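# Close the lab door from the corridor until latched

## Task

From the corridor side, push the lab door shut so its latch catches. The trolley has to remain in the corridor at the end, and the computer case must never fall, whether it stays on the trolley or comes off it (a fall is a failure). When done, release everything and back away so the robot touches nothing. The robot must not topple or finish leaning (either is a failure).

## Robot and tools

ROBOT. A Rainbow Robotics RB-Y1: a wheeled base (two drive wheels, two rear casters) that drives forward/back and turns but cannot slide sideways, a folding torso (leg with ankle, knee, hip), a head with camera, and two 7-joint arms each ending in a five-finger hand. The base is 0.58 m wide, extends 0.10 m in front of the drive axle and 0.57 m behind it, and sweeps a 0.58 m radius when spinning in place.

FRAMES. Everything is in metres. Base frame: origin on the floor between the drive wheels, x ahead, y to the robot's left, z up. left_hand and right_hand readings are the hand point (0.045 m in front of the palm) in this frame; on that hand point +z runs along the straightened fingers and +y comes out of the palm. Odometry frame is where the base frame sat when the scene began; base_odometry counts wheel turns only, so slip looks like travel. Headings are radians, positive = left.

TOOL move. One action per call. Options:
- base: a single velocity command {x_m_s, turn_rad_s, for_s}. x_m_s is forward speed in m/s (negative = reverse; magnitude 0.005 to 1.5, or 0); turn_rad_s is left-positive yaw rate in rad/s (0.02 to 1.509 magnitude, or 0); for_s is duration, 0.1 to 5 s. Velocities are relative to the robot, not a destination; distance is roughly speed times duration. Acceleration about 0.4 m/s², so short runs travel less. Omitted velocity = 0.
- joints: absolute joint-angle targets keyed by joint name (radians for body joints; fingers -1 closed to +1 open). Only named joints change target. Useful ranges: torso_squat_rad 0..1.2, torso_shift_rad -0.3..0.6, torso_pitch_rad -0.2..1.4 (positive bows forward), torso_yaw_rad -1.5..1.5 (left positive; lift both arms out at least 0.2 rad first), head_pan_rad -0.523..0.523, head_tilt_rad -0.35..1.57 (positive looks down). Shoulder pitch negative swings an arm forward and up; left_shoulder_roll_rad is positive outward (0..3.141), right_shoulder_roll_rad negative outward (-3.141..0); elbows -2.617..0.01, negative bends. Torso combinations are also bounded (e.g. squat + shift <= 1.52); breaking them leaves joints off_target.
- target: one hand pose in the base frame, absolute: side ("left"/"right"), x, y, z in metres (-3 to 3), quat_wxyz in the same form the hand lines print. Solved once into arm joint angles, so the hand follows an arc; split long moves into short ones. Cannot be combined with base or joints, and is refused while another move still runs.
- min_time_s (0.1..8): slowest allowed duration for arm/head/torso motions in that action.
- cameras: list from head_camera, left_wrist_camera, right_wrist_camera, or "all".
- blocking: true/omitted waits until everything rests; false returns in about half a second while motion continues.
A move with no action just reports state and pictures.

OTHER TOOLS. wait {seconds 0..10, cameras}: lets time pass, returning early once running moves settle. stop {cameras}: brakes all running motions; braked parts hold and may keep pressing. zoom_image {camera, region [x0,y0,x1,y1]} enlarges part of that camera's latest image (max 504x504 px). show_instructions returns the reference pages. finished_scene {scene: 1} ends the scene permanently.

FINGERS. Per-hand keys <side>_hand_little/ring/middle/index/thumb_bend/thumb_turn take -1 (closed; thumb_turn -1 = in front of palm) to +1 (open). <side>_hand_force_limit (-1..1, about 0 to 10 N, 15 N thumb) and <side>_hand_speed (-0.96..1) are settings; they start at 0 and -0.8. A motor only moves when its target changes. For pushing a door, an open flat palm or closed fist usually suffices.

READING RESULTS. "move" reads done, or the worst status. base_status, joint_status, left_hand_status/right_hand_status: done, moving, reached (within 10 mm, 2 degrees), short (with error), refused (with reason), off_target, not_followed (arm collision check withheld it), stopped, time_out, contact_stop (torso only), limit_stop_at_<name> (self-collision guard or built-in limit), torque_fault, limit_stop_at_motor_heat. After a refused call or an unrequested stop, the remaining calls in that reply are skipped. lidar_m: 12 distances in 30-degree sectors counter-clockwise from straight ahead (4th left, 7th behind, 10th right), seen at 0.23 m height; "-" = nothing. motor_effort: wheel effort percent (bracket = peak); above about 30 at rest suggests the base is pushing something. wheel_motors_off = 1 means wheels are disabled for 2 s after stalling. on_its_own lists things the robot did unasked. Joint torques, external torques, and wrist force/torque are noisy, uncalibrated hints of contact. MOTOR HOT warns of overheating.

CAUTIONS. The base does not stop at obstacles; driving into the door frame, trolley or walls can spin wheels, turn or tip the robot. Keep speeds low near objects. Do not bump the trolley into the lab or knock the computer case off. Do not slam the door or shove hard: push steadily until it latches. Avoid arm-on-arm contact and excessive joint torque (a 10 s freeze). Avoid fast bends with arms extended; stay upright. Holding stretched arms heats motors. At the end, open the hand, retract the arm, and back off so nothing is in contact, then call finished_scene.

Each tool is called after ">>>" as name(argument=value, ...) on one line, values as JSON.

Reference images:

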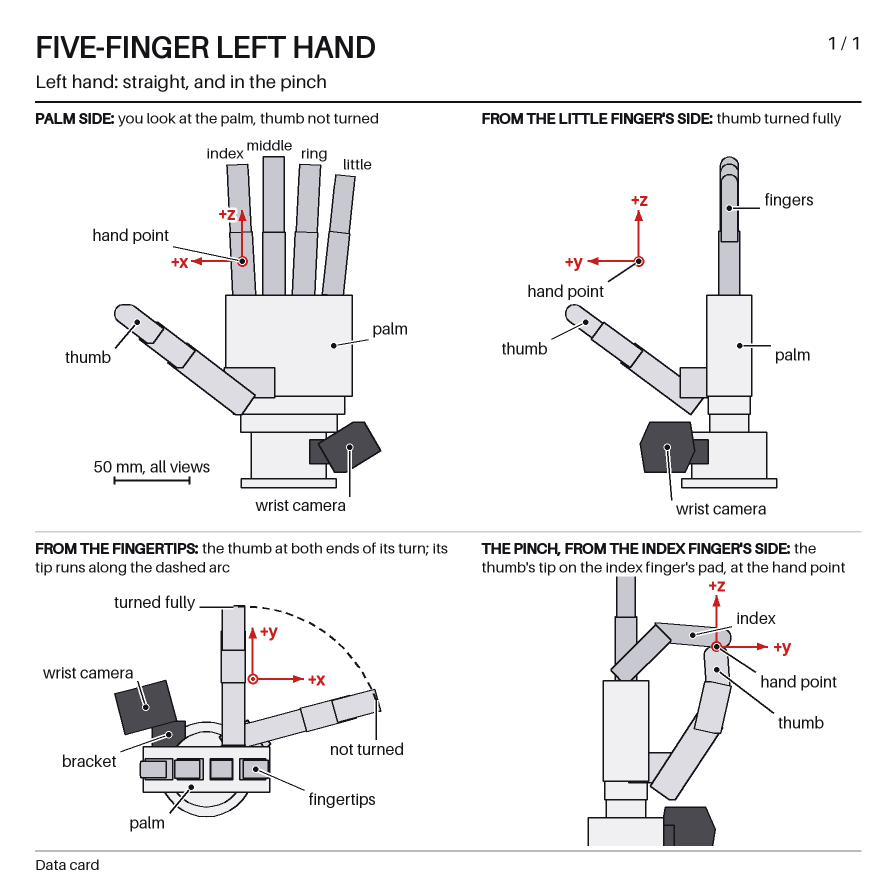

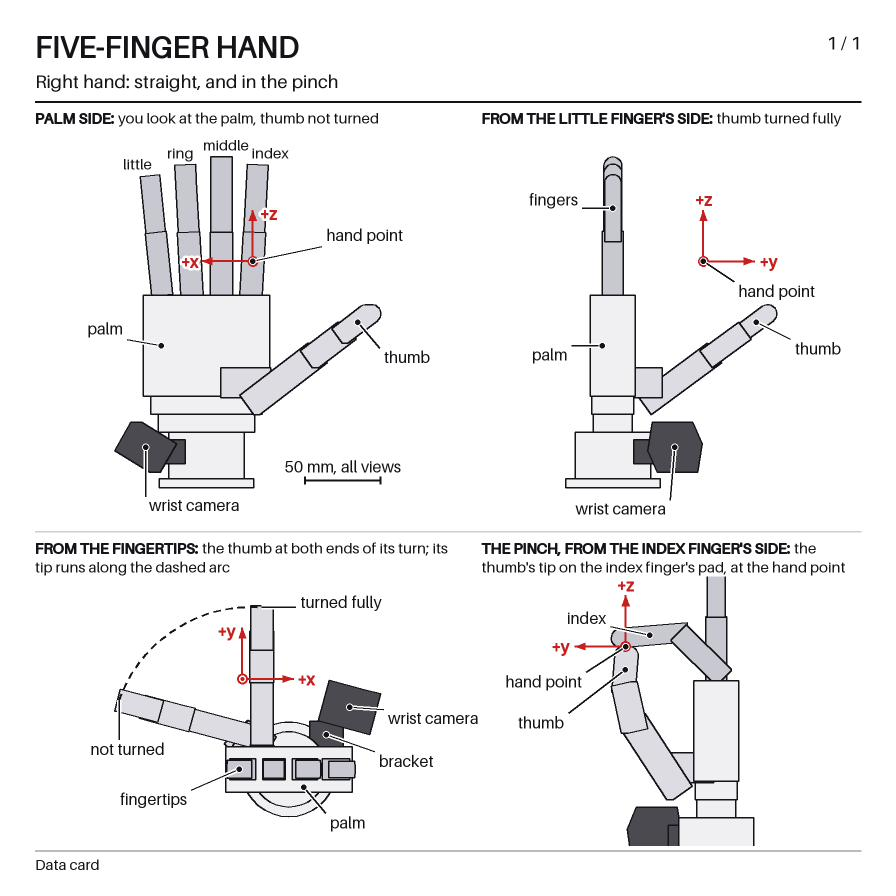

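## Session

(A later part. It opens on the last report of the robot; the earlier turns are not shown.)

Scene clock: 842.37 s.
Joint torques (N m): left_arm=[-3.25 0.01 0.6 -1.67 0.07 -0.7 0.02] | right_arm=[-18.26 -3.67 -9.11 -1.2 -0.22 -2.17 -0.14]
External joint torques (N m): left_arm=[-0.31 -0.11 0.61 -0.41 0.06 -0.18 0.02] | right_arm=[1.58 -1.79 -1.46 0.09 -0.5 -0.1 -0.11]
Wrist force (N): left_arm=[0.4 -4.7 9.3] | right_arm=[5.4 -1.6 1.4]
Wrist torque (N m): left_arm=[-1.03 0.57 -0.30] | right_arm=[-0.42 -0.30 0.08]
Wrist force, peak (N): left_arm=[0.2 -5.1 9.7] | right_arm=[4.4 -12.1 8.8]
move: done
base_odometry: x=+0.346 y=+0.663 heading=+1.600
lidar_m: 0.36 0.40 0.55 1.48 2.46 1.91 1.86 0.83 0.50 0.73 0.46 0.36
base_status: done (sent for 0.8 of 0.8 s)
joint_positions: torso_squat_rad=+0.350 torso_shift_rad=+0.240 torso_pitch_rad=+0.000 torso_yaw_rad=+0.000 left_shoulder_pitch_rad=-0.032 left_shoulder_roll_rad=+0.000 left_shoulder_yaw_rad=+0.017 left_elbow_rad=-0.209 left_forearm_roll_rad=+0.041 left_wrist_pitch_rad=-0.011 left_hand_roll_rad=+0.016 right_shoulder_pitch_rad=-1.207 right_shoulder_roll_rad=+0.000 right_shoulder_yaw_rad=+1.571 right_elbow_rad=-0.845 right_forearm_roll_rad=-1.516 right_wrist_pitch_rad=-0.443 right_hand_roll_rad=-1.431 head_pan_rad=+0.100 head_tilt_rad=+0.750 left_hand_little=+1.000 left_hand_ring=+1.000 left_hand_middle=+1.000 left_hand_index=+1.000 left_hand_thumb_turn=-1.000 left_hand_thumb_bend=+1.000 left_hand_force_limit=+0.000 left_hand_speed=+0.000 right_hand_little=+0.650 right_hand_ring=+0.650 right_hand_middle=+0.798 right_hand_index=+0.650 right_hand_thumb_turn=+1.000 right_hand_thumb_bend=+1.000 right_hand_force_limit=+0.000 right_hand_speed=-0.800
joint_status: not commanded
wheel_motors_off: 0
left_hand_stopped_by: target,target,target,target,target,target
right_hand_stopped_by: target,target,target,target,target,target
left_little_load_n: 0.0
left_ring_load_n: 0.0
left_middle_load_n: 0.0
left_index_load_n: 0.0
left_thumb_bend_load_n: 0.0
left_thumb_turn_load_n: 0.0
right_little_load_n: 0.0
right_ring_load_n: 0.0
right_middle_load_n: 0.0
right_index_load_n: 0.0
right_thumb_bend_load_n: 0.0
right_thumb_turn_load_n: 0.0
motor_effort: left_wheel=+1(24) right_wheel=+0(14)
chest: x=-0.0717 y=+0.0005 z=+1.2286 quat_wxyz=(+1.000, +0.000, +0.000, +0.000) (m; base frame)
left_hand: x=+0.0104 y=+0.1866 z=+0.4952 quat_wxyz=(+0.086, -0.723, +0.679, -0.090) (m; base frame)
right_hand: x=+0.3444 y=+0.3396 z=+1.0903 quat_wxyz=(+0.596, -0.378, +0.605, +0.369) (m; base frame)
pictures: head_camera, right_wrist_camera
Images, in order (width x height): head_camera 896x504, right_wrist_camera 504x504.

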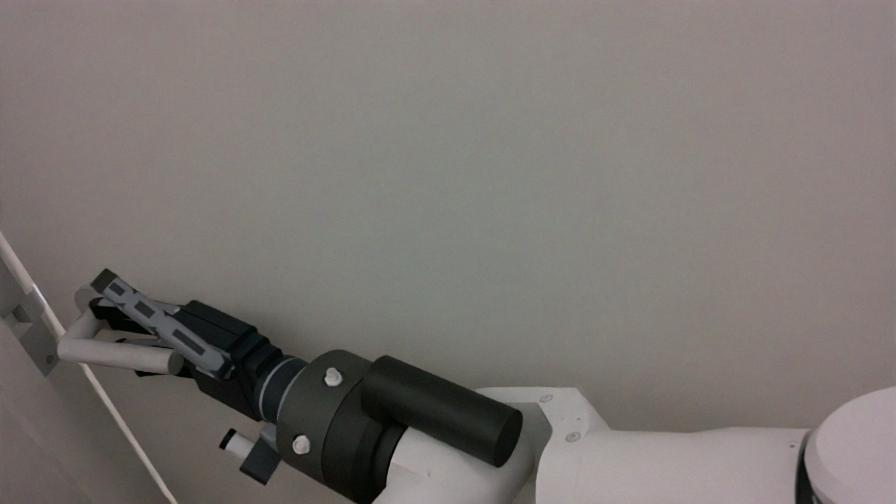

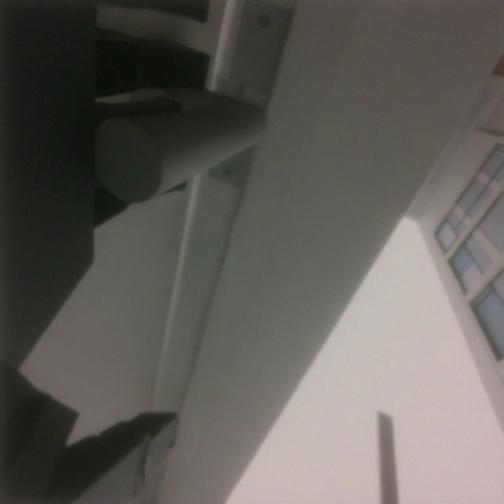

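>>> move(base={"x_m_s": -0.05, "for_s": 0.8}, cameras=["head_camera","right_wrist_camera"])

Scene clock: 847.17 s.
Joint torques (N m): left_arm=[-3.46 -0.1 -0.1 -1.03 0.28 -0.73 0.12] | right_arm=[-18.7 -0.43 -7.56 -2.04 0.45 -1.95 -0.22]
External joint torques (N m): left_arm=[-0.52 -0.22 -0.1 0.23 0.27 -0.2 0.12] | right_arm=[1.15 1.46 0.09 -0.74 0.17 0.13 -0.19]
Wrist force (N): left_arm=[0.4 -5.0 9.5] | right_arm=[5.3 -0.9 0.9]
Wrist torque (N m): left_arm=[-1.09 0.55 -0.28] | right_arm=[-0.30 -0.32 0.07]
Wrist force, peak (N): left_arm=[0.5 -5.0 9.7] | right_arm=[4.6 -14.3 7.1]
move: done
base_odometry: x=+0.347 y=+0.623 heading=+1.600
lidar_m: 0.37 0.42 0.57 1.72 2.39 1.87 1.82 0.79 0.48 0.85 0.49 0.39
base_status: done (sent for 0.8 of 0.8 s)
joint_positions: torso_squat_rad=+0.350 torso_shift_rad=+0.240 torso_pitch_rad=+0.000 torso_yaw_rad=+0.000 left_shoulder_pitch_rad=-0.032 left_shoulder_roll_rad=+0.000 left_shoulder_yaw_rad=+0.017 left_elbow_rad=-0.209 left_forearm_roll_rad=+0.041 left_wrist_pitch_rad=-0.011 left_hand_roll_rad=+0.016 right_shoulder_pitch_rad=-1.207 right_shoulder_roll_rad=+0.000 right_shoulder_yaw_rad=+1.571 right_elbow_rad=-0.844 right_forearm_roll_rad=-1.516 right_wrist_pitch_rad=-0.443 right_hand_roll_rad=-1.431 head_pan_rad=+0.100 head_tilt_rad=+0.750 left_hand_little=+1.000 left_hand_ring=+1.000 left_hand_middle=+1.000 left_hand_index=+1.000 left_hand_thumb_turn=-1.000 left_hand_thumb_bend=+1.000 left_hand_force_limit=+0.000 left_hand_speed=+0.000 right_hand_little=+0.650 right_hand_ring=+0.650 right_hand_middle=+0.798 right_hand_index=+0.650 right_hand_thumb_turn=+1.000 right_hand_thumb_bend=+1.000 right_hand_force_limit=+0.000 right_hand_speed=-0.800
joint_status: not commanded
wheel_motors_off: 0
left_hand_stopped_by: target,target,target,target,target,target
right_hand_stopped_by: target,target,target,target,target,target
left_little_load_n: 0.0
left_ring_load_n: 0.0
left_middle_load_n: 0.0
left_index_load_n: 0.0
left_thumb_bend_load_n: -0.5
left_thumb_turn_load_n: 0.0
right_little_load_n: 0.0
right_ring_load_n: 0.0
right_middle_load_n: 0.0
right_index_load_n: 0.0
right_thumb_bend_load_n: 0.0
right_thumb_turn_load_n: 0.0
motor_effort: left_wheel=+0(23) right_wheel=-1(14)
chest: x=-0.0717 y=+0.0005 z=+1.2286 quat_wxyz=(+1.000, +0.000, +0.000, +0.000) (m; base frame)
left_hand: x=+0.0104 y=+0.1866 z=+0.4952 quat_wxyz=(+0.086, -0.723, +0.679, -0.090) (m; base frame)
right_hand: x=+0.3450 y=+0.3392 z=+1.0904 quat_wxyz=(+0.596, -0.377, +0.606, +0.369) (m; base frame)
pictures: head_camera, right_wrist_camera
Images, in order (width x height): head_camera 896x504, right_wrist_camera 504x504.

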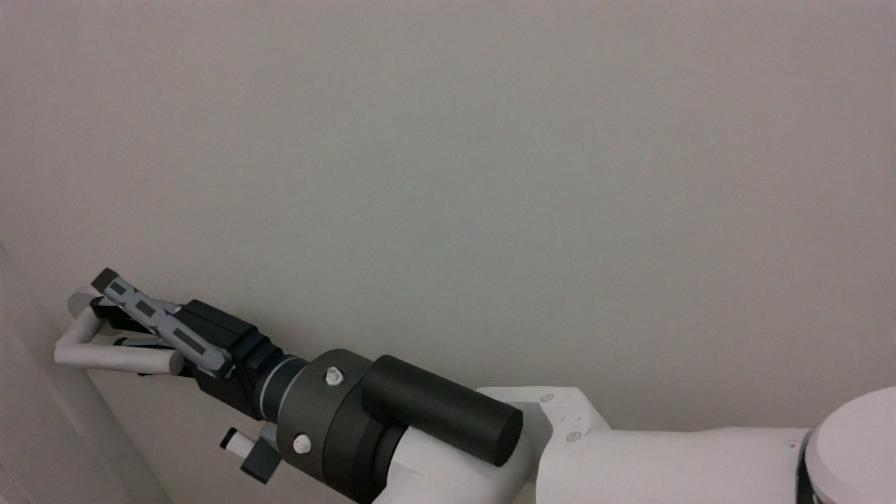

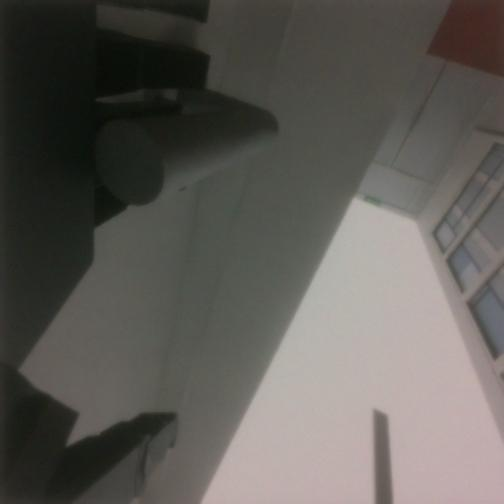

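>>> move(base={"x_m_s": -0.04, "for_s": 0.75}, cameras=["head_camera","right_wrist_camera"])

Scene clock: 850.57 s.
Joint torques (N m): left_arm=[-3.14 -0.24 0.32 -1.51 0.34 -0.48 0.02] | right_arm=[-17.12 28.47 0.85 -25.13 5.82 0.46 -0.23]
External joint torques (N m): left_arm=[-0.23 -0.37 0.32 -0.26 0.33 0.04 0.02] | right_arm=[2.89 30.46 8.46 -23.88 5.54 2.53 -0.2]
Wrist force (N): left_arm=[0.5 -4.8 9.6] | right_arm=[1.5 -48.2 11.9]
Wrist torque (N m): left_arm=[-1.06 0.54 -0.29] | right_arm=[-1.08 -0.45 -1.33]
Wrist force, peak (N): left_arm=[0.3 -4.9 9.7] | right_arm=[4.2 -56.5 22.1]
move: done
base_odometry: x=+0.348 y=+0.592 heading=+1.599
lidar_m: 0.41 0.45 0.58 1.88 2.37 1.84 1.79 0.76 0.46 0.94 0.50 0.42
base_status: done (sent for 0.77 of 0.77 s)
joint_positions: torso_squat_rad=+0.350 torso_shift_rad=+0.241 torso_pitch_rad=+0.001 torso_yaw_rad=-0.001 left_shoulder_pitch_rad=-0.032 left_shoulder_roll_rad=+0.000 left_shoulder_yaw_rad=+0.017 left_elbow_rad=-0.209 left_forearm_roll_rad=+0.041 left_wrist_pitch_rad=-0.011 left_hand_roll_rad=+0.016 right_shoulder_pitch_rad=-1.207 right_shoulder_roll_rad=-0.008 right_shoulder_yaw_rad=+1.569 right_elbow_rad=-0.838 right_forearm_roll_rad=-1.518 right_wrist_pitch_rad=-0.444 right_hand_roll_rad=-1.431 head_pan_rad=+0.100 head_tilt_rad=+0.750 left_hand_little=+1.000 left_hand_ring=+1.000 left_hand_middle=+1.000 left_hand_index=+1.000 left_hand_thumb_turn=-1.000 left_hand_thumb_bend=+1.000 left_hand_force_limit=+0.000 left_hand_speed=+0.000 right_hand_little=+0.650 right_hand_ring=+0.650 right_hand_middle=+0.799 right_hand_index=+0.650 right_hand_thumb_turn=+1.000 right_hand_thumb_bend=+1.000 right_hand_force_limit=+0.000 right_hand_speed=-0.800
joint_status: not commanded
wheel_motors_off: 0
left_hand_stopped_by: target,target,target,target,target,target
right_hand_stopped_by: target,target,target,target,target,target
left_little_load_n: 0.0
left_ring_load_n: 0.0
left_middle_load_n: 0.0
left_index_load_n: 0.0
left_thumb_bend_load_n: 0.0
left_thumb_turn_load_n: 0.0
right_little_load_n: 0.0
right_ring_load_n: 0.0
right_middle_load_n: 7.5
right_index_load_n: 0.0
right_thumb_bend_load_n: 0.0
right_thumb_turn_load_n: 0.0
motor_effort: left_wheel=-22(30) right_wheel=-1(15)
chest: x=-0.0709 y=+0.0003 z=+1.2286 quat_wxyz=(+1.000, +0.000, +0.001, +0.000) (m; base frame)
left_hand: x=+0.0106 y=+0.1866 z=+0.4951 quat_wxyz=(+0.086, -0.723, +0.679, -0.090) (m; base frame)
right_hand: x=+0.3532 y=+0.3344 z=+1.0900 quat_wxyz=(+0.599, -0.374, +0.608, +0.364) (m; base frame)
pictures: head_camera, right_wrist_camera
Images, in order (width x height): head_camera 896x504, right_wrist_camera 504x504.

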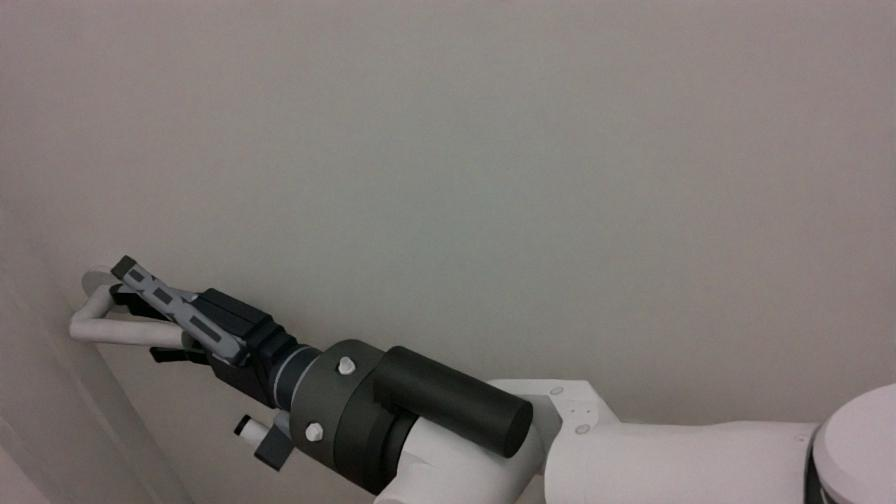

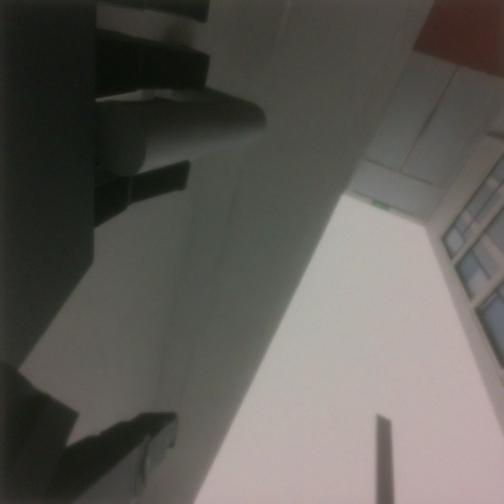

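>>> zoom_image(camera="head_camera", region=[0, 200, 250, 504])

Scaled by 1.658 from the camera's 896x504 image, which has a finer 1280x720 frame.

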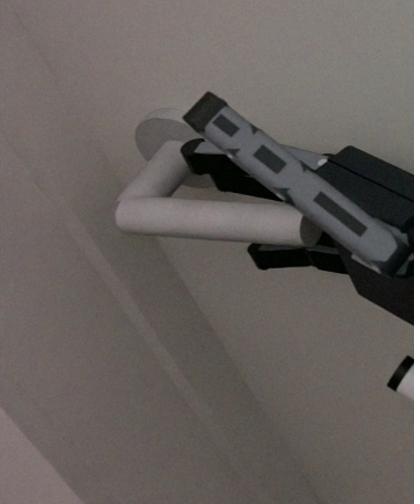

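>>> move(base={"x_m_s": -0.03, "for_s": 0.4}, cameras=["head_camera","right_wrist_camera"])

Scene clock: 865.70 s.
Joint torques (N m): left_arm=[-3.51 -0.05 0.26 -1.49 0.01 -0.74 0.07] | right_arm=[-18.39 25.5 0.15 -21.37 4.92 0.16 -0.1]
External joint torques (N m): left_arm=[-0.6 -0.19 0.26 -0.24 0 -0.22 0.07] | right_arm=[1.85 27.67 7.7 -20.19 4.65 2.24 -0.08]
External joint torques when the fault began: right_arm=[4.21 42.81 13.91 -34.96 8.53 3.48 0.18]
Wrist force (N): left_arm=[0.4 -4.6 9.5] | right_arm=[2.8 -39.6 2.8]
Wrist torque (N m): left_arm=[-1.00 0.56 -0.29] | right_arm=[-0.32 -0.44 -1.05]
Wrist force, peak (N): left_arm=[0.3 -5.0 9.8] | right_arm=[0.8 -71.6 28.1]
move: torque_fault
TORQUE FAULT: right_elbow_rad reached its load limit. The robot stopped for 10 seconds, dropped its targets and accepts commands again. The stop added 8.8 s to the call.
base_odometry: x=+0.348 y=+0.581 heading=+1.599
lidar_m: 0.42 0.46 0.59 1.94 2.34 1.82 1.78 0.75 0.46 0.96 0.51 0.44
base_status: torque_fault (sent for 0.4 of 0.4 s)
joint_positions: torso_squat_rad=+0.350 torso_shift_rad=+0.241 torso_pitch_rad=+0.001 torso_yaw_rad=-0.001 left_shoulder_pitch_rad=-0.032 left_shoulder_roll_rad=+0.000 left_shoulder_yaw_rad=+0.017 left_elbow_rad=-0.209 left_forearm_roll_rad=+0.041 left_wrist_pitch_rad=-0.011 left_hand_roll_rad=+0.016 right_shoulder_pitch_rad=-1.208 right_shoulder_roll_rad=-0.017 right_shoulder_yaw_rad=+1.565 right_elbow_rad=-0.829 right_forearm_roll_rad=-1.519 right_wrist_pitch_rad=-0.445 right_hand_roll_rad=-1.431 head_pan_rad=+0.100 head_tilt_rad=+0.750 left_hand_little=+1.000 left_hand_ring=+1.000 left_hand_middle=+1.000 left_hand_index=+1.000 left_hand_thumb_turn=-1.000 left_hand_thumb_bend=+1.000 left_hand_force_limit=+0.000 left_hand_speed=+0.000 right_hand_little=+0.650 right_hand_ring=+0.650 right_hand_middle=+0.799 right_hand_index=+0.650 right_hand_thumb_turn=+1.000 right_hand_thumb_bend=+1.000 right_hand_force_limit=+0.000 right_hand_speed=-0.800
joint_status: not commanded
wheel_motors_off: 0
left_hand_stopped_by: target,target,target,target,target,target
right_hand_stopped_by: target,target,target,target,target,target
left_little_load_n: 0.0
left_ring_load_n: 0.0
left_middle_load_n: 0.0
left_index_load_n: 0.0
left_thumb_bend_load_n: 0.0
left_thumb_turn_load_n: 0.0
right_little_load_n: 0.0
right_ring_load_n: 0.0
right_middle_load_n: 9.0
right_index_load_n: 0.0
right_thumb_bend_load_n: 0.0
right_thumb_turn_load_n: 0.0
on_its_own: right_elbow_rad is held at -0.834, not at your -0.844, since a torque_fault; right_hand_middle is held at +0.798, not at your +0.650, since a torque_fault
motor_effort: left_wheel=-16(42) right_wheel=+0(14)
chest: x=-0.0711 y=+0.0002 z=+1.2286 quat_wxyz=(+1.000, +0.000, +0.000, +0.000) (m; base frame)
left_hand: x=+0.0105 y=+0.1866 z=+0.4951 quat_wxyz=(+0.086, -0.723, +0.679, -0.090) (m; base frame)
right_hand: x=+0.3631 y=+0.3281 z=+1.0902 quat_wxyz=(+0.603, -0.370, +0.610, +0.357) (m; base frame)
pictures: head_camera, right_wrist_camera
Images, in order (width x height): head_camera 896x504, right_wrist_camera 504x504.

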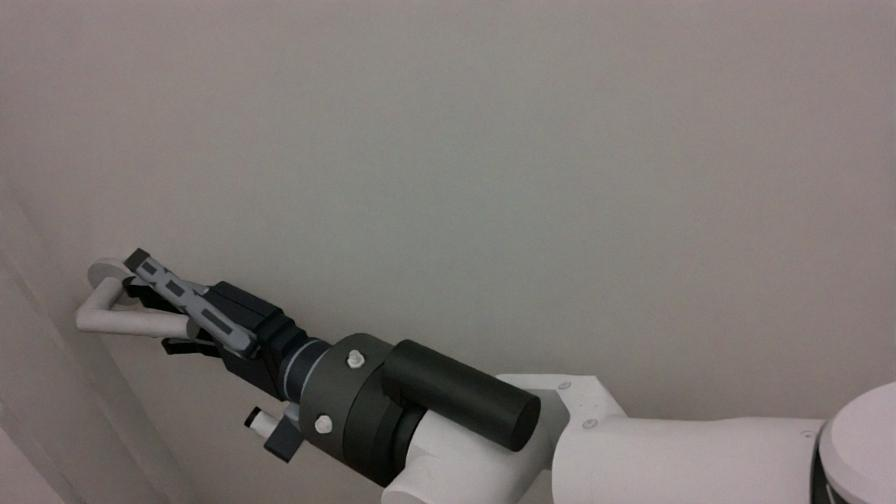

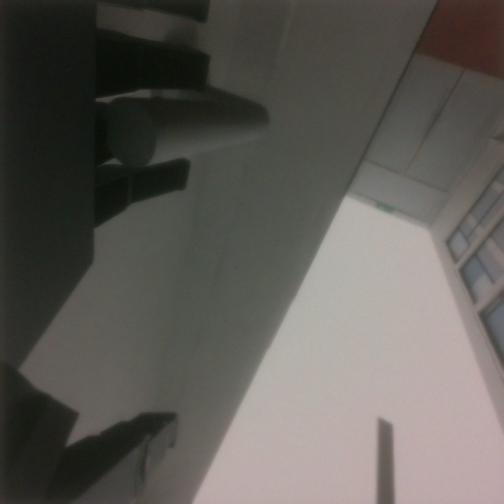

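>>> move(base={"x_m_s": 0.04, "for_s": 0.7}, cameras=["head_camera"])

>>> zoom_image(camera="head_camera", region=[0, 0, 250, 504])

Scene clock: 869.60 s.
Joint torques (N m): left_arm=[-2.56 0.27 0.35 -1.5 0.07 -0.51 0.01] | right_arm=[-18.23 -0.81 -6.61 -1.65 0.12 -1.93 -0.12]
External joint torques (N m): left_arm=[0.39 0.14 0.35 -0.24 0.06 0.02 0.01] | right_arm=[1.87 1.27 0.97 -0.43 -0.15 0.15 -0.09]
Wrist force (N): left_arm=[0.4 -5.0 9.1] | right_arm=[5.7 0.7 0.9]
Wrist torque (N m): left_arm=[-1.05 0.55 -0.28] | right_arm=[-0.03 -0.37 0.19]
Wrist force, peak (N): left_arm=[0.4 -5.1 9.8] | right_arm=[2.9 -40.4 2.6]
move: done
base_odometry: x=+0.347 y=+0.609 heading=+1.599
lidar_m: 0.39 0.43 0.58 1.77 2.38 1.84 1.80 0.78 0.46 0.88 0.49 0.40
base_status: done (sent for 0.7 of 0.7 s)
joint_positions: torso_squat_rad=+0.350 torso_shift_rad=+0.240 torso_pitch_rad=+0.000 torso_yaw_rad=+0.000 left_shoulder_pitch_rad=-0.032 left_shoulder_roll_rad=+0.000 left_shoulder_yaw_rad=+0.017 left_elbow_rad=-0.209 left_forearm_roll_rad=+0.041 left_wrist_pitch_rad=-0.011 left_hand_roll_rad=+0.016 right_shoulder_pitch_rad=-1.207 right_shoulder_roll_rad=-0.011 right_shoulder_yaw_rad=+1.567 right_elbow_rad=-0.834 right_forearm_roll_rad=-1.518 right_wrist_pitch_rad=-0.444 right_hand_roll_rad=-1.431 head_pan_rad=+0.100 head_tilt_rad=+0.750 left_hand_little=+1.000 left_hand_ring=+1.000 left_hand_middle=+1.000 left_hand_index=+1.000 left_hand_thumb_turn=-1.000 left_hand_thumb_bend=+1.000 left_hand_force_limit=+0.000 left_hand_speed=+0.000 right_hand_little=+0.650 right_hand_ring=+0.650 right_hand_middle=+0.798 right_hand_index=+0.650 right_hand_thumb_turn=+1.000 right_hand_thumb_bend=+1.000 right_hand_force_limit=+0.000 right_hand_speed=-0.800
joint_status: not commanded
wheel_motors_off: 0
left_hand_stopped_by: target,target,target,target,target,target
right_hand_stopped_by: target,target,force,target,target,target
left_little_load_n: 0.0
left_ring_load_n: 0.0
left_middle_load_n: 0.0
left_index_load_n: 0.0
left_thumb_bend_load_n: -0.5
left_thumb_turn_load_n: 0.0
right_little_load_n: 0.0
right_ring_load_n: 0.0
right_middle_load_n: 0.0
right_index_load_n: 0.0
right_thumb_bend_load_n: 0.0
right_thumb_turn_load_n: 0.0
on_its_own: right_elbow_rad is held at -0.834, not at your -0.844, since a torque_fault; right_hand_middle is held at +0.798, not at your +0.650, since a torque_fault
motor_effort: left_wheel=+6(19) right_wheel=-4(15)
chest: x=-0.0717 y=+0.0004 z=+1.2286 quat_wxyz=(+1.000, +0.000, +0.000, +0.000) (m; base frame)
left_hand: x=+0.0104 y=+0.1867 z=+0.4952 quat_wxyz=(+0.086, -0.723, +0.679, -0.090) (m; base frame)
right_hand: x=+0.3561 y=+0.3326 z=+1.0906 quat_wxyz=(+0.601, -0.373, +0.608, +0.361) (m; base frame)
pictures: head_camera
Images, in order (width x height): head_camera 896x504.

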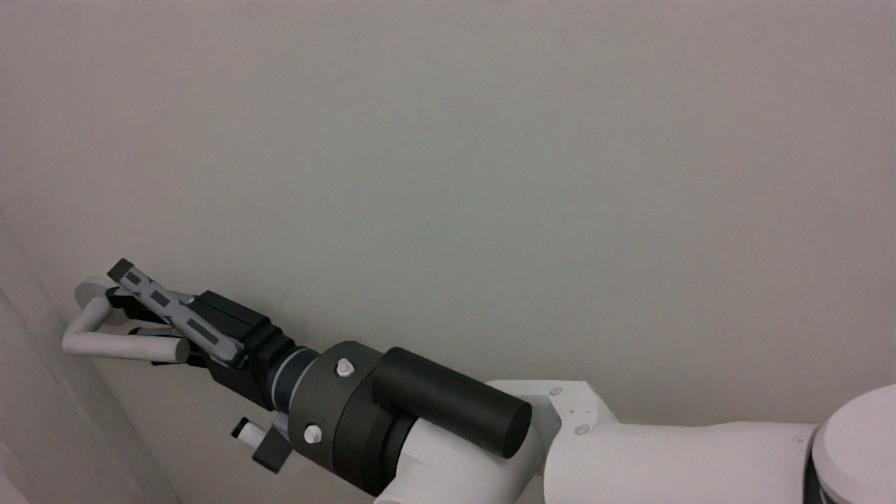

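Scaled by 1.000.

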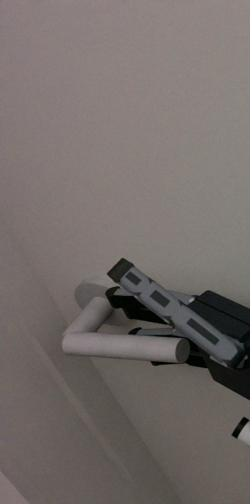

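>>> move(base={"x_m_s": 0.04, "for_s": 0.6}, cameras=["head_camera","right_wrist_camera"])

Scene clock: 873.53 s.
Joint torques (N m): left_arm=[-3.36 0.14 0.2 -1.2 0.02 -0.59 -0.01] | right_arm=[-23.01 -7.27 -14.73 8.47 -3.33 -2.04 -0.19]
External joint torques (N m): left_arm=[-0.38 -0.01 0.2 0.07 0.01 -0.06 -0.01] | right_arm=[-2.95 -5.24 -7.13 9.7 -3.6 0.03 -0.16]
Wrist force (N): left_arm=[0.5 -4.8 9.4] | right_arm=[4.9 21.7 -48.7]
Wrist torque (N m): left_arm=[-1.03 0.52 -0.28] | right_arm=[1.86 0.60 0.46]
Wrist force, peak (N): left_arm=[0.6 -5.4 9.5] | right_arm=[0.8 29.9 -65.6]
move: done
base_odometry: x=+0.347 y=+0.633 heading=+1.600
lidar_m: 0.37 0.40 0.56 1.68 2.40 1.88 1.83 0.80 0.48 0.82 0.48 0.38
base_status: done (sent for 0.6 of 0.6 s)
joint_positions: torso_squat_rad=+0.350 torso_shift_rad=+0.239 torso_pitch_rad=-0.001 torso_yaw_rad=+0.000 left_shoulder_pitch_rad=-0.032 left_shoulder_roll_rad=+0.000 left_shoulder_yaw_rad=+0.017 left_elbow_rad=-0.209 left_forearm_roll_rad=+0.041 left_wrist_pitch_rad=-0.011 left_hand_roll_rad=+0.016 right_shoulder_pitch_rad=-1.206 right_shoulder_roll_rad=-0.009 right_shoulder_yaw_rad=+1.569 right_elbow_rad=-0.837 right_forearm_roll_rad=-1.517 right_wrist_pitch_rad=-0.444 right_hand_roll_rad=-1.431 head_pan_rad=+0.100 head_tilt_rad=+0.750 left_hand_little=+1.000 left_hand_ring=+1.000 left_hand_middle=+1.000 left_hand_index=+1.000 left_hand_thumb_turn=-1.000 left_hand_thumb_bend=+1.000 left_hand_force_limit=+0.000 left_hand_speed=+0.000 right_hand_little=+0.650 right_hand_ring=+0.650 right_hand_middle=+0.746 right_hand_index=+0.650 right_hand_thumb_turn=+1.000 right_hand_thumb_bend=+1.000 right_hand_force_limit=+0.000 right_hand_speed=-0.800
joint_status: not commanded
wheel_motors_off: 0
left_hand_stopped_by: target,target,target,target,target,target
right_hand_stopped_by: target,target,force,target,target,target
left_little_load_n: 0.0
left_ring_load_n: 0.0
left_middle_load_n: 0.0
left_index_load_n: 0.0
left_thumb_bend_load_n: 0.0
left_thumb_turn_load_n: 0.0
right_little_load_n: 0.0
right_ring_load_n: 0.0
right_middle_load_n: -28.0
right_index_load_n: 0.0
right_thumb_bend_load_n: 0.0
right_thumb_turn_load_n: 0.0
on_its_own: right_elbow_rad is held at -0.834, not at your -0.844, since a torque_fault; right_hand_middle is held at +0.798, not at your +0.650, since a torque_fault
motor_effort: left_wheel=+16(30) right_wheel=+3(10)
chest: x=-0.0724 y=+0.0000 z=+1.2287 quat_wxyz=(+1.000, +0.000, +0.000, +0.000) (m; base frame)
left_hand: x=+0.0104 y=+0.1866 z=+0.4955 quat_wxyz=(+0.087, -0.723, +0.679, -0.091) (m; base frame)
right_hand: x=+0.3530 y=+0.3333 z=+1.0903 quat_wxyz=(+0.600, -0.374, +0.608, +0.362) (m; base frame)
pictures: head_camera, right_wrist_camera
Images, in order (width x height): head_camera 896x504, right_wrist_camera 504x504.

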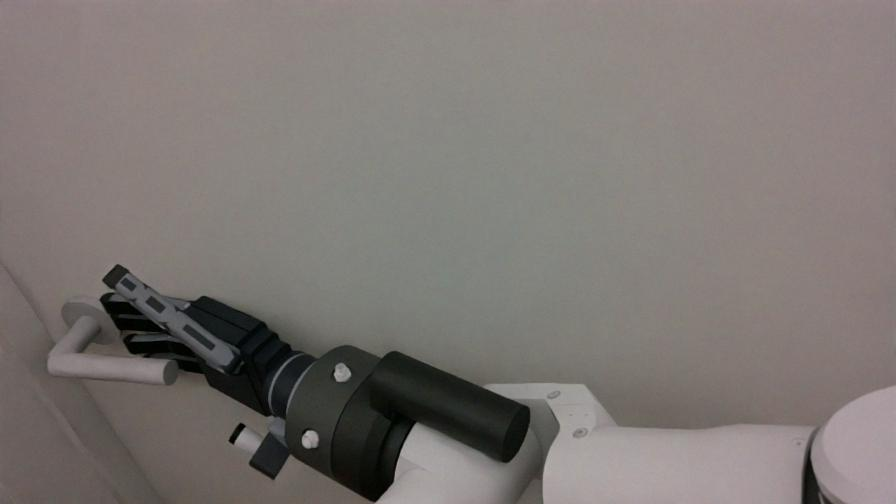

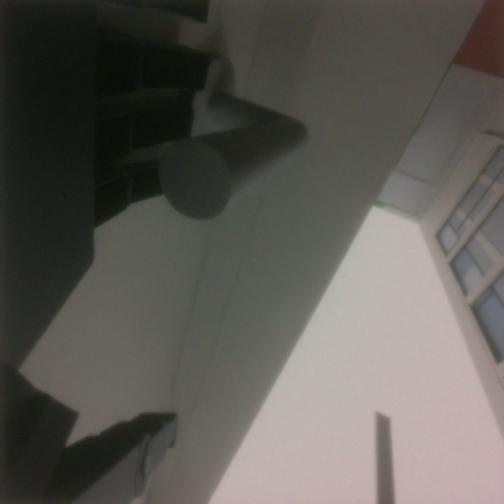

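>>> move(base={"x_m_s": -0.04, "for_s": 0.55})

>>> move(target={"side": "right", "x": 0.355, "y": 0.315, "z": 1.09, "quat_wxyz": [0.5991, -0.37561, 0.5991, 0.37561]}, min_time_s=2, cameras=["head_camera","right_wrist_camera"])

Scene clock: 884.20 s.
Joint torques (N m): left_arm=[-3.29 -0.13 0.31 -1.12 0.02 -0.65 0.16] | right_arm=[-19.85 -3.96 -10.29 -1.22 -0.14 -1.78 -0.02]
External joint torques (N m): left_arm=[-0.35 -0.26 0.32 0.14 0.01 -0.12 0.16] | right_arm=[0.24 -1.89 -2.7 0 -0.42 0.29 0.01]
Wrist force (N): left_arm=[0.4 -4.8 9.2] | right_arm=[4.4 2.7 1.2]
Wrist torque (N m): left_arm=[-1.03 0.55 -0.28] | right_arm=[0.29 -0.19 0.14]
Wrist force, peak (N): left_arm=[0.5 -5.0 9.7] | right_arm=[4.8 20.7 -49.0]
move: done
base_odometry: x=+0.347 y=+0.610 heading=+1.599
lidar_m: 0.39 0.43 0.57 1.78 2.39 1.86 1.80 0.79 0.47 0.88 0.49 0.40
base_status: done (sent for 0.57 of 0.57 s)
joint_positions: torso_squat_rad=+0.350 torso_shift_rad=+0.240 torso_pitch_rad=+0.000 torso_yaw_rad=+0.000 left_shoulder_pitch_rad=-0.032 left_shoulder_roll_rad=+0.000 left_shoulder_yaw_rad=+0.017 left_elbow_rad=-0.209 left_forearm_roll_rad=+0.041 left_wrist_pitch_rad=-0.011 left_hand_roll_rad=+0.016 right_shoulder_pitch_rad=-1.207 right_shoulder_roll_rad=-0.010 right_shoulder_yaw_rad=+1.568 right_elbow_rad=-0.834 right_forearm_roll_rad=-1.518 right_wrist_pitch_rad=-0.444 right_hand_roll_rad=-1.431 head_pan_rad=+0.100 head_tilt_rad=+0.750 left_hand_little=+1.000 left_hand_ring=+1.000 left_hand_middle=+1.000 left_hand_index=+1.000 left_hand_thumb_turn=-1.000 left_hand_thumb_bend=+1.000 left_hand_force_limit=+0.000 left_hand_speed=+0.000 right_hand_little=+0.650 right_hand_ring=+0.650 right_hand_middle=+0.746 right_hand_index=+0.650 right_hand_thumb_turn=+1.000 right_hand_thumb_bend=+1.000 right_hand_force_limit=+0.000 right_hand_speed=-0.800
joint_status: not commanded
wheel_motors_off: 0
left_hand_stopped_by: target,target,target,target,target,target
right_hand_stopped_by: target,target,target,target,target,target
left_little_load_n: 0.0
left_ring_load_n: 0.0
left_middle_load_n: 0.0
left_index_load_n: 0.0
left_thumb_bend_load_n: 0.0
left_thumb_turn_load_n: 0.0
right_little_load_n: 0.0
right_ring_load_n: 0.0
right_middle_load_n: 0.0
right_index_load_n: 0.0
right_thumb_bend_load_n: 0.0
right_thumb_turn_load_n: 0.0
on_its_own: right_elbow_rad is held at -0.834, not at your -0.844, since a torque_fault; right_hand_middle is held at +0.750, not at your +0.650, since a torque_fault
motor_effort: left_wheel=-4(12) right_wheel=+2(14)
chest: x=-0.0717 y=+0.0004 z=+1.2286 quat_wxyz=(+1.000, +0.000, +0.000, +0.000) (m; base frame)
left_hand: x=+0.0104 y=+0.1867 z=+0.4952 quat_wxyz=(+0.086, -0.723, +0.679, -0.090) (m; base frame)
right_hand: x=+0.3555 y=+0.3329 z=+1.0902 quat_wxyz=(+0.600, -0.373, +0.608, +0.361) (m; base frame)
pictures: none

Scene clock: 884.23 s.
Joint torques (N m): left_arm=[-2.84 0.69 -0.28 -1.28 0.11 -0.36 0.15] | right_arm=[-19.77 -3.69 -9.94 -0.88 -0.13 -1.96 -0.16]
External joint torques (N m): left_arm=[0.1 0.56 -0.28 -0.02 0.09 0.17 0.15] | right_arm=[0.31 -1.62 -2.35 0.34 -0.4 0.12 -0.13]
Wrist force (N): left_arm=[0.5 -4.8 9.4] | right_arm=[4.3 2.5 1.0]
Wrist torque (N m): left_arm=[-1.04 0.55 -0.29] | right_arm=[0.28 -0.13 0.12]
Wrist force, peak (N): left_arm=[0.5 -4.8 9.4] | right_arm=[4.3 2.5 1.0]
move: refused
base_odometry: x=+0.347 y=+0.610 heading=+1.599
lidar_m: 0.39 0.42 0.57 1.78 2.40 1.85 1.80 0.77 0.46 0.89 0.50 0.41
base_status: not commanded
joint_positions: torso_squat_rad=+0.350 torso_shift_rad=+0.240 torso_pitch_rad=+0.000 torso_yaw_rad=+0.000 left_shoulder_pitch_rad=-0.032 left_shoulder_roll_rad=+0.000 left_shoulder_yaw_rad=+0.017 left_elbow_rad=-0.209 left_forearm_roll_rad=+0.041 left_wrist_pitch_rad=-0.011 left_hand_roll_rad=+0.016 right_shoulder_pitch_rad=-1.207 right_shoulder_roll_rad=-0.010 right_shoulder_yaw_rad=+1.568 right_elbow_rad=-0.834 right_forearm_roll_rad=-1.518 right_wrist_pitch_rad=-0.444 right_hand_roll_rad=-1.431 head_pan_rad=+0.100 head_tilt_rad=+0.750 left_hand_little=+1.000 left_hand_ring=+1.000 left_hand_middle=+1.000 left_hand_index=+1.000 left_hand_thumb_turn=-1.000 left_hand_thumb_bend=+1.000 left_hand_force_limit=+0.000 left_hand_speed=+0.000 right_hand_little=+0.650 right_hand_ring=+0.650 right_hand_middle=+0.746 right_hand_index=+0.650 right_hand_thumb_turn=+1.000 right_hand_thumb_bend=+1.000 right_hand_force_limit=+0.000 right_hand_speed=-0.800
joint_status: not commanded
wheel_motors_off: 0
left_hand_stopped_by: target,target,target,target,target,target
right_hand_stopped_by: target,target,moving,target,target,target
left_little_load_n: 0.0
left_ring_load_n: 0.0
left_middle_load_n: 0.0
left_index_load_n: 0.0
left_thumb_bend_load_n: 0.0
left_thumb_turn_load_n: 0.0
right_little_load_n: 0.0
right_ring_load_n: 0.0
right_middle_load_n: 0.0
right_index_load_n: 0.0
right_thumb_bend_load_n: 0.0
right_thumb_turn_load_n: 0.0
on_its_own: right_elbow_rad is held at -0.834, not at your -0.844, since a torque_fault; right_hand_middle is held at +0.746, not at your +0.650, since a torque_fault
motor_effort: left_wheel=-4(4) right_wheel=+2(2)
chest: x=-0.0717 y=+0.0004 z=+1.2286 quat_wxyz=(+1.000, +0.000, +0.000, +0.000) (m; base frame)
left_hand: x=+0.0104 y=+0.1867 z=+0.4952 quat_wxyz=(+0.086, -0.723, +0.679, -0.090) (m; base frame)
right_hand: x=+0.3555 y=+0.3329 z=+1.0902 quat_wxyz=(+0.600, -0.373, +0.608, +0.361) (m; base frame)
right_hand_status: refused: the robot was not at rest, so the target was not started. Send it again once the robot is at rest.
pictures: head_camera, right_wrist_camera
Images, in order (width x height): head_camera 896x504, right_wrist_camera 504x504.

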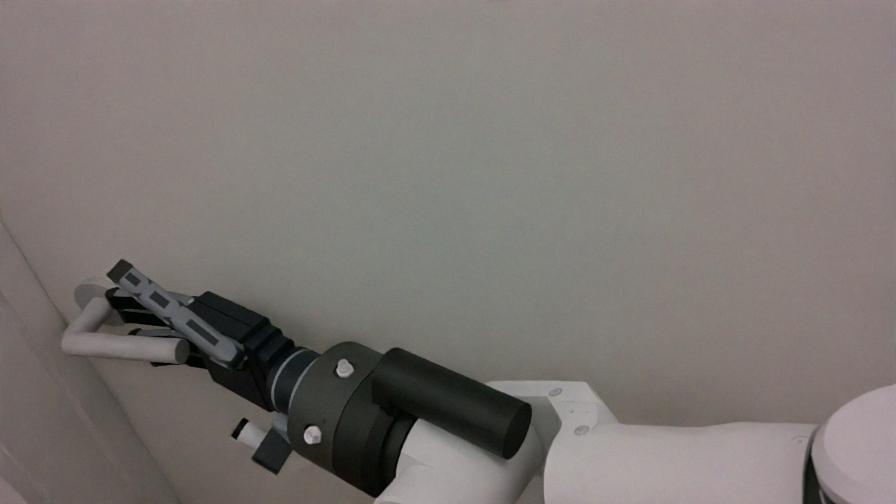

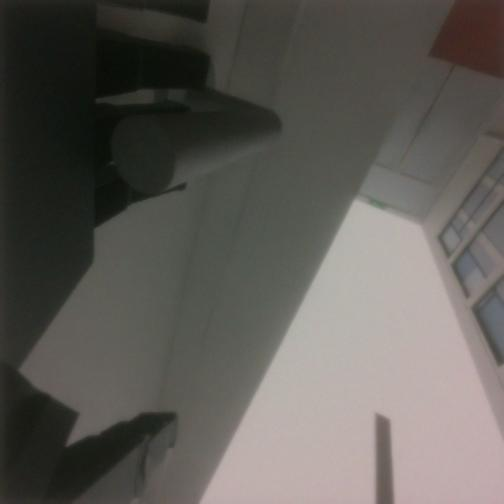

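>>> move(target={"side": "right", "x": 0.355, "y": 0.315, "z": 1.09, "quat_wxyz": [0.5991, -0.37561, 0.5991, 0.37561]}, min_time_s=2, cameras=["head_camera","right_wrist_camera"])

Scene clock: 895.27 s.
Joint torques (N m): left_arm=[-2.5 0.33 0.12 -1.35 -0.06 -0.7 0.18] | right_arm=[-19.81 -5.21 -6.86 -1.57 0.25 -2.17 -0.44]
External joint torques (N m): left_arm=[0.45 0.19 0.12 -0.09 -0.07 -0.17 0.19] | right_arm=[0.59 -2.63 0.96 -0.75 0.06 -0.08 -0.41]
Wrist force (N): left_arm=[0.2 -4.6 9.5] | right_arm=[4.3 2.4 0.7]
Wrist torque (N m): left_arm=[-1.03 0.58 -0.31] | right_arm=[0.27 -0.10 0.11]
Wrist force, peak (N): left_arm=[0.5 -4.8 9.7] | right_arm=[5.4 2.9 0.9]
move: done
base_odometry: x=+0.347 y=+0.610 heading=+1.599
lidar_m: 0.39 0.43 0.56 1.77 2.38 1.86 1.81 0.79 0.47 0.88 0.49 0.40
base_status: not commanded
joint_positions: torso_squat_rad=+0.350 torso_shift_rad=+0.240 torso_pitch_rad=+0.000 torso_yaw_rad=+0.000 left_shoulder_pitch_rad=-0.032 left_shoulder_roll_rad=+0.000 left_shoulder_yaw_rad=+0.017 left_elbow_rad=-0.209 left_forearm_roll_rad=+0.041 left_wrist_pitch_rad=-0.011 left_hand_roll_rad=+0.016 right_shoulder_pitch_rad=-1.209 right_shoulder_roll_rad=-0.062 right_shoulder_yaw_rad=+1.613 right_elbow_rad=-0.866 right_forearm_roll_rad=-1.451 right_wrist_pitch_rad=-0.496 right_hand_roll_rad=-1.534 head_pan_rad=+0.100 head_tilt_rad=+0.750 left_hand_little=+1.000 left_hand_ring=+1.000 left_hand_middle=+1.000 left_hand_index=+1.000 left_hand_thumb_turn=-1.000 left_hand_thumb_bend=+1.000 left_hand_force_limit=+0.000 left_hand_speed=+0.000 right_hand_little=+0.650 right_hand_ring=+0.650 right_hand_middle=+0.746 right_hand_index=+0.650 right_hand_thumb_turn=+1.000 right_hand_thumb_bend=+1.000 right_hand_force_limit=+0.000 right_hand_speed=-0.800
joint_status: all done
wheel_motors_off: 0
left_hand_stopped_by: target,target,target,target,target,target
right_hand_stopped_by: target,target,target,target,target,target
left_little_load_n: 0.0
left_ring_load_n: 0.0
left_middle_load_n: 0.0
left_index_load_n: 0.0
left_thumb_bend_load_n: 0.0
left_thumb_turn_load_n: 0.0
right_little_load_n: 0.0
right_ring_load_n: 0.0
right_middle_load_n: 0.0
right_index_load_n: 0.0
right_thumb_bend_load_n: 0.0
right_thumb_turn_load_n: 0.0
on_its_own: right_hand_middle is held at +0.746, not at your +0.650, since a torque_fault
motor_effort: left_wheel=-4(5) right_wheel=+2(4)
chest: x=-0.0717 y=+0.0004 z=+1.2286 quat_wxyz=(+1.000, +0.000, +0.000, +0.000) (m; base frame)
left_hand: x=+0.0104 y=+0.1867 z=+0.4952 quat_wxyz=(+0.086, -0.723, +0.679, -0.090) (m; base frame)
right_hand: x=+0.3548 y=+0.3152 z=+1.0901 quat_wxyz=(+0.599, -0.375, +0.599, +0.375) (m; base frame)
right_hand_status: reached (checked arc, planned for 2.0 s): 0 mm and 0.1 deg off.
pictures: head_camera, right_wrist_camera
Images, in order (width x height): head_camera 896x504, right_wrist_camera 504x504.

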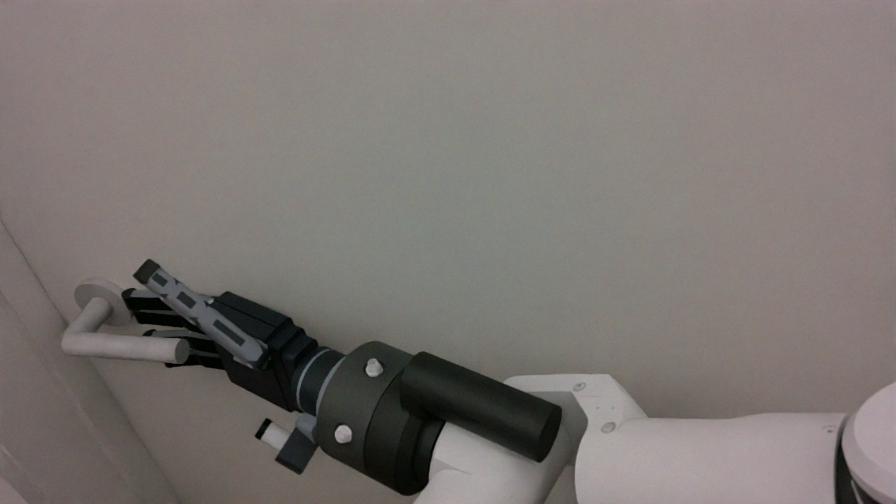

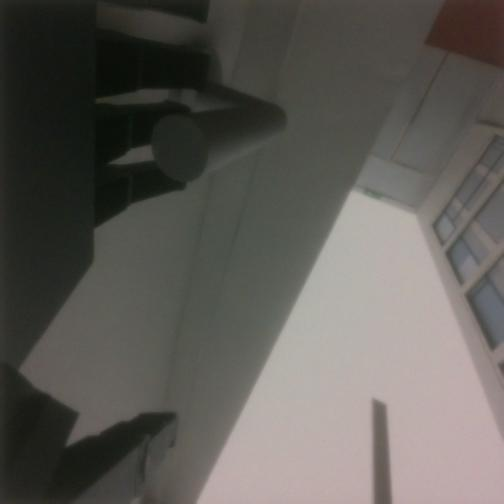

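>>> move(target={"side": "right", "x": 0.353, "y": 0.270, "z": 1.09, "quat_wxyz": [0.5991, -0.37561, 0.5991, 0.37561]}, min_time_s=1.5)

>>> move(target={"side": "right", "x": 0.350, "y": 0.225, "z": 1.09, "quat_wxyz": [0.5991, -0.37561, 0.5991, 0.37561]}, min_time_s=1.5, cameras=["head_camera","right_wrist_camera"])

Scene clock: 900.83 s.
Joint torques (N m): left_arm=[-3.38 -0.28 0.58 -1.28 0.01 -0.56 0.19] | right_arm=[-17.39 -5.55 -8.2 -1.96 -0.2 -2.28 0.29]
External joint torques (N m): left_arm=[-0.44 -0.41 0.58 -0.01 0 -0.03 0.19] | right_arm=[3.31 -2.13 0.79 -0.67 -0.45 -0.2 0.32]
Wrist force (N): left_arm=[0.5 -4.7 9.4] | right_arm=[4.3 2.7 0.5]
Wrist torque (N m): left_arm=[-1.02 0.53 -0.30] | right_arm=[0.38 -0.12 0.27]
Wrist force, peak (N): left_arm=[0.4 -5.1 9.6] | right_arm=[5.7 2.4 0.8]
move: done
base_odometry: x=+0.347 y=+0.610 heading=+1.599
lidar_m: 0.39 0.42 0.56 1.77 2.39 1.86 1.80 0.77 0.46 0.89 0.50 0.40
base_status: not commanded
joint_positions: torso_squat_rad=+0.350 torso_shift_rad=+0.240 torso_pitch_rad=+0.000 torso_yaw_rad=+0.000 left_shoulder_pitch_rad=-0.032 left_shoulder_roll_rad=+0.000 left_shoulder_yaw_rad=+0.017 left_elbow_rad=-0.209 left_forearm_roll_rad=+0.041 left_wrist_pitch_rad=-0.011 left_hand_roll_rad=+0.016 right_shoulder_pitch_rad=-1.176 right_shoulder_roll_rad=-0.236 right_shoulder_yaw_rad=+1.616 right_elbow_rad=-1.074 right_forearm_roll_rad=-1.461 right_wrist_pitch_rad=-0.517 right_hand_roll_rad=-1.477 head_pan_rad=+0.100 head_tilt_rad=+0.750 left_hand_little=+1.000 left_hand_ring=+1.000 left_hand_middle=+1.000 left_hand_index=+1.000 left_hand_thumb_turn=-1.000 left_hand_thumb_bend=+1.000 left_hand_force_limit=+0.000 left_hand_speed=+0.000 right_hand_little=+0.650 right_hand_ring=+0.650 right_hand_middle=+0.746 right_hand_index=+0.650 right_hand_thumb_turn=+1.000 right_hand_thumb_bend=+1.000 right_hand_force_limit=+0.000 right_hand_speed=-0.800
joint_status: all done
wheel_motors_off: 0
left_hand_stopped_by: target,target,target,target,target,target
right_hand_stopped_by: target,target,target,target,target,target
left_little_load_n: 0.0
left_ring_load_n: 0.0
left_middle_load_n: 0.0
left_index_load_n: 0.0
left_thumb_bend_load_n: 0.0
left_thumb_turn_load_n: 0.0
right_little_load_n: 0.0
right_ring_load_n: 0.0
right_middle_load_n: 0.0
right_index_load_n: 0.0
right_thumb_bend_load_n: 0.0
right_thumb_turn_load_n: 0.0
on_its_own: right_hand_middle is held at +0.746, not at your +0.650, since a torque_fault
motor_effort: left_wheel=-5(5) right_wheel=+3(4)
chest: x=-0.0717 y=+0.0004 z=+1.2286 quat_wxyz=(+1.000, +0.000, +0.000, +0.000) (m; base frame)
left_hand: x=+0.0104 y=+0.1867 z=+0.4952 quat_wxyz=(+0.086, -0.723, +0.679, -0.090) (m; base frame)
right_hand: x=+0.3528 y=+0.2707 z=+1.0907 quat_wxyz=(+0.599, -0.377, +0.596, +0.380) (m; base frame)
right_hand_status: reached (checked arc, planned for 1.5 s): 1 mm and 0.7 deg off.
pictures: none

Scene clock: 902.67 s.
Joint torques (N m): left_arm=[-2.95 -0.36 -0.02 -1.37 0.04 -0.68 -0.03] | right_arm=[-17.4 -6.47 -8.87 -2.4 -0.1 -2.25 0.11]
External joint torques (N m): left_arm=[-0.01 -0.49 -0.02 -0.11 0.02 -0.15 -0.03] | right_arm=[3.18 -2.18 0.83 -0.73 -0.4 -0.18 0.14]
Wrist force (N): left_arm=[0.8 -4.6 9.8] | right_arm=[5.1 2.7 0.8]
Wrist torque (N m): left_arm=[-1.04 0.51 -0.28] | right_arm=[0.31 -0.25 0.31]
Wrist force, peak (N): left_arm=[0.8 -4.6 9.8] | right_arm=[5.0 3.0 0.7]
move: done
base_odometry: x=+0.347 y=+0.610 heading=+1.599
lidar_m: 0.39 0.43 0.58 1.78 2.38 1.86 1.81 0.79 0.47 0.89 0.50 0.40
base_status: not commanded
joint_positions: torso_squat_rad=+0.350 torso_shift_rad=+0.240 torso_pitch_rad=+0.000 torso_yaw_rad=+0.000 left_shoulder_pitch_rad=-0.032 left_shoulder_roll_rad=+0.000 left_shoulder_yaw_rad=+0.017 left_elbow_rad=-0.209 left_forearm_roll_rad=+0.041 left_wrist_pitch_rad=-0.011 left_hand_roll_rad=+0.016 right_shoulder_pitch_rad=-1.143 right_shoulder_roll_rad=-0.399 right_shoulder_yaw_rad=+1.620 right_elbow_rad=-1.254 right_forearm_roll_rad=-1.473 right_wrist_pitch_rad=-0.531 right_hand_roll_rad=-1.425 head_pan_rad=+0.100 head_tilt_rad=+0.750 left_hand_little=+1.000 left_hand_ring=+1.000 left_hand_middle=+1.000 left_hand_index=+1.000 left_hand_thumb_turn=-1.000 left_hand_thumb_bend=+1.000 left_hand_force_limit=+0.000 left_hand_speed=+0.000 right_hand_little=+0.650 right_hand_ring=+0.650 right_hand_middle=+0.746 right_hand_index=+0.650 right_hand_thumb_turn=+1.000 right_hand_thumb_bend=+1.000 right_hand_force_limit=+0.000 right_hand_speed=-0.800
joint_status: all done
wheel_motors_off: 0
left_hand_stopped_by: target,target,target,target,target,target
right_hand_stopped_by: target,target,target,target,target,target
left_little_load_n: 0.0
left_ring_load_n: 0.0
left_middle_load_n: 0.0
left_index_load_n: 0.0
left_thumb_bend_load_n: 0.0
left_thumb_turn_load_n: 0.5
right_little_load_n: 0.0
right_ring_load_n: 0.0
right_middle_load_n: 0.5
right_index_load_n: 0.0
right_thumb_bend_load_n: 0.0
right_thumb_turn_load_n: 0.0
on_its_own: right_hand_middle is held at +0.746, not at your +0.650, since a torque_fault
motor_effort: left_wheel=-4(5) right_wheel=+3(4)
chest: x=-0.0717 y=+0.0004 z=+1.2286 quat_wxyz=(+1.000, +0.000, +0.000, +0.000) (m; base frame)
left_hand: x=+0.0104 y=+0.1867 z=+0.4952 quat_wxyz=(+0.086, -0.723, +0.679, -0.090) (m; base frame)
right_hand: x=+0.3499 y=+0.2255 z=+1.0904 quat_wxyz=(+0.599, -0.376, +0.597, +0.378) (m; base frame)
right_hand_status: reached (checked arc, planned for 1.5 s): 1 mm and 0.3 deg off.
pictures: head_camera, right_wrist_camera
Images, in order (width x height): head_camera 896x504, right_wrist_camera 504x504.

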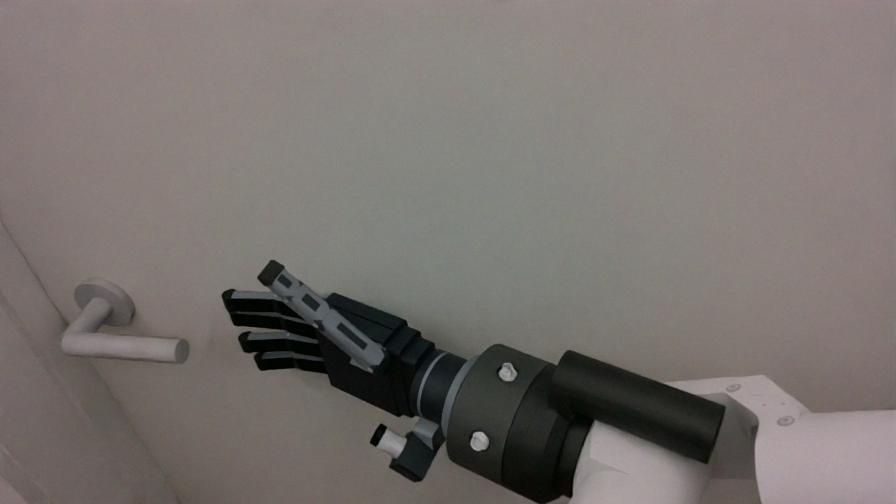

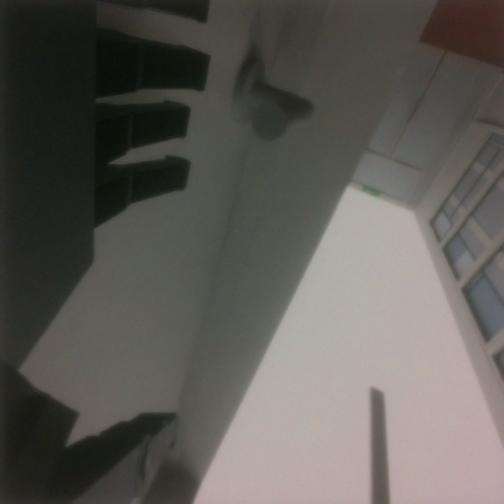

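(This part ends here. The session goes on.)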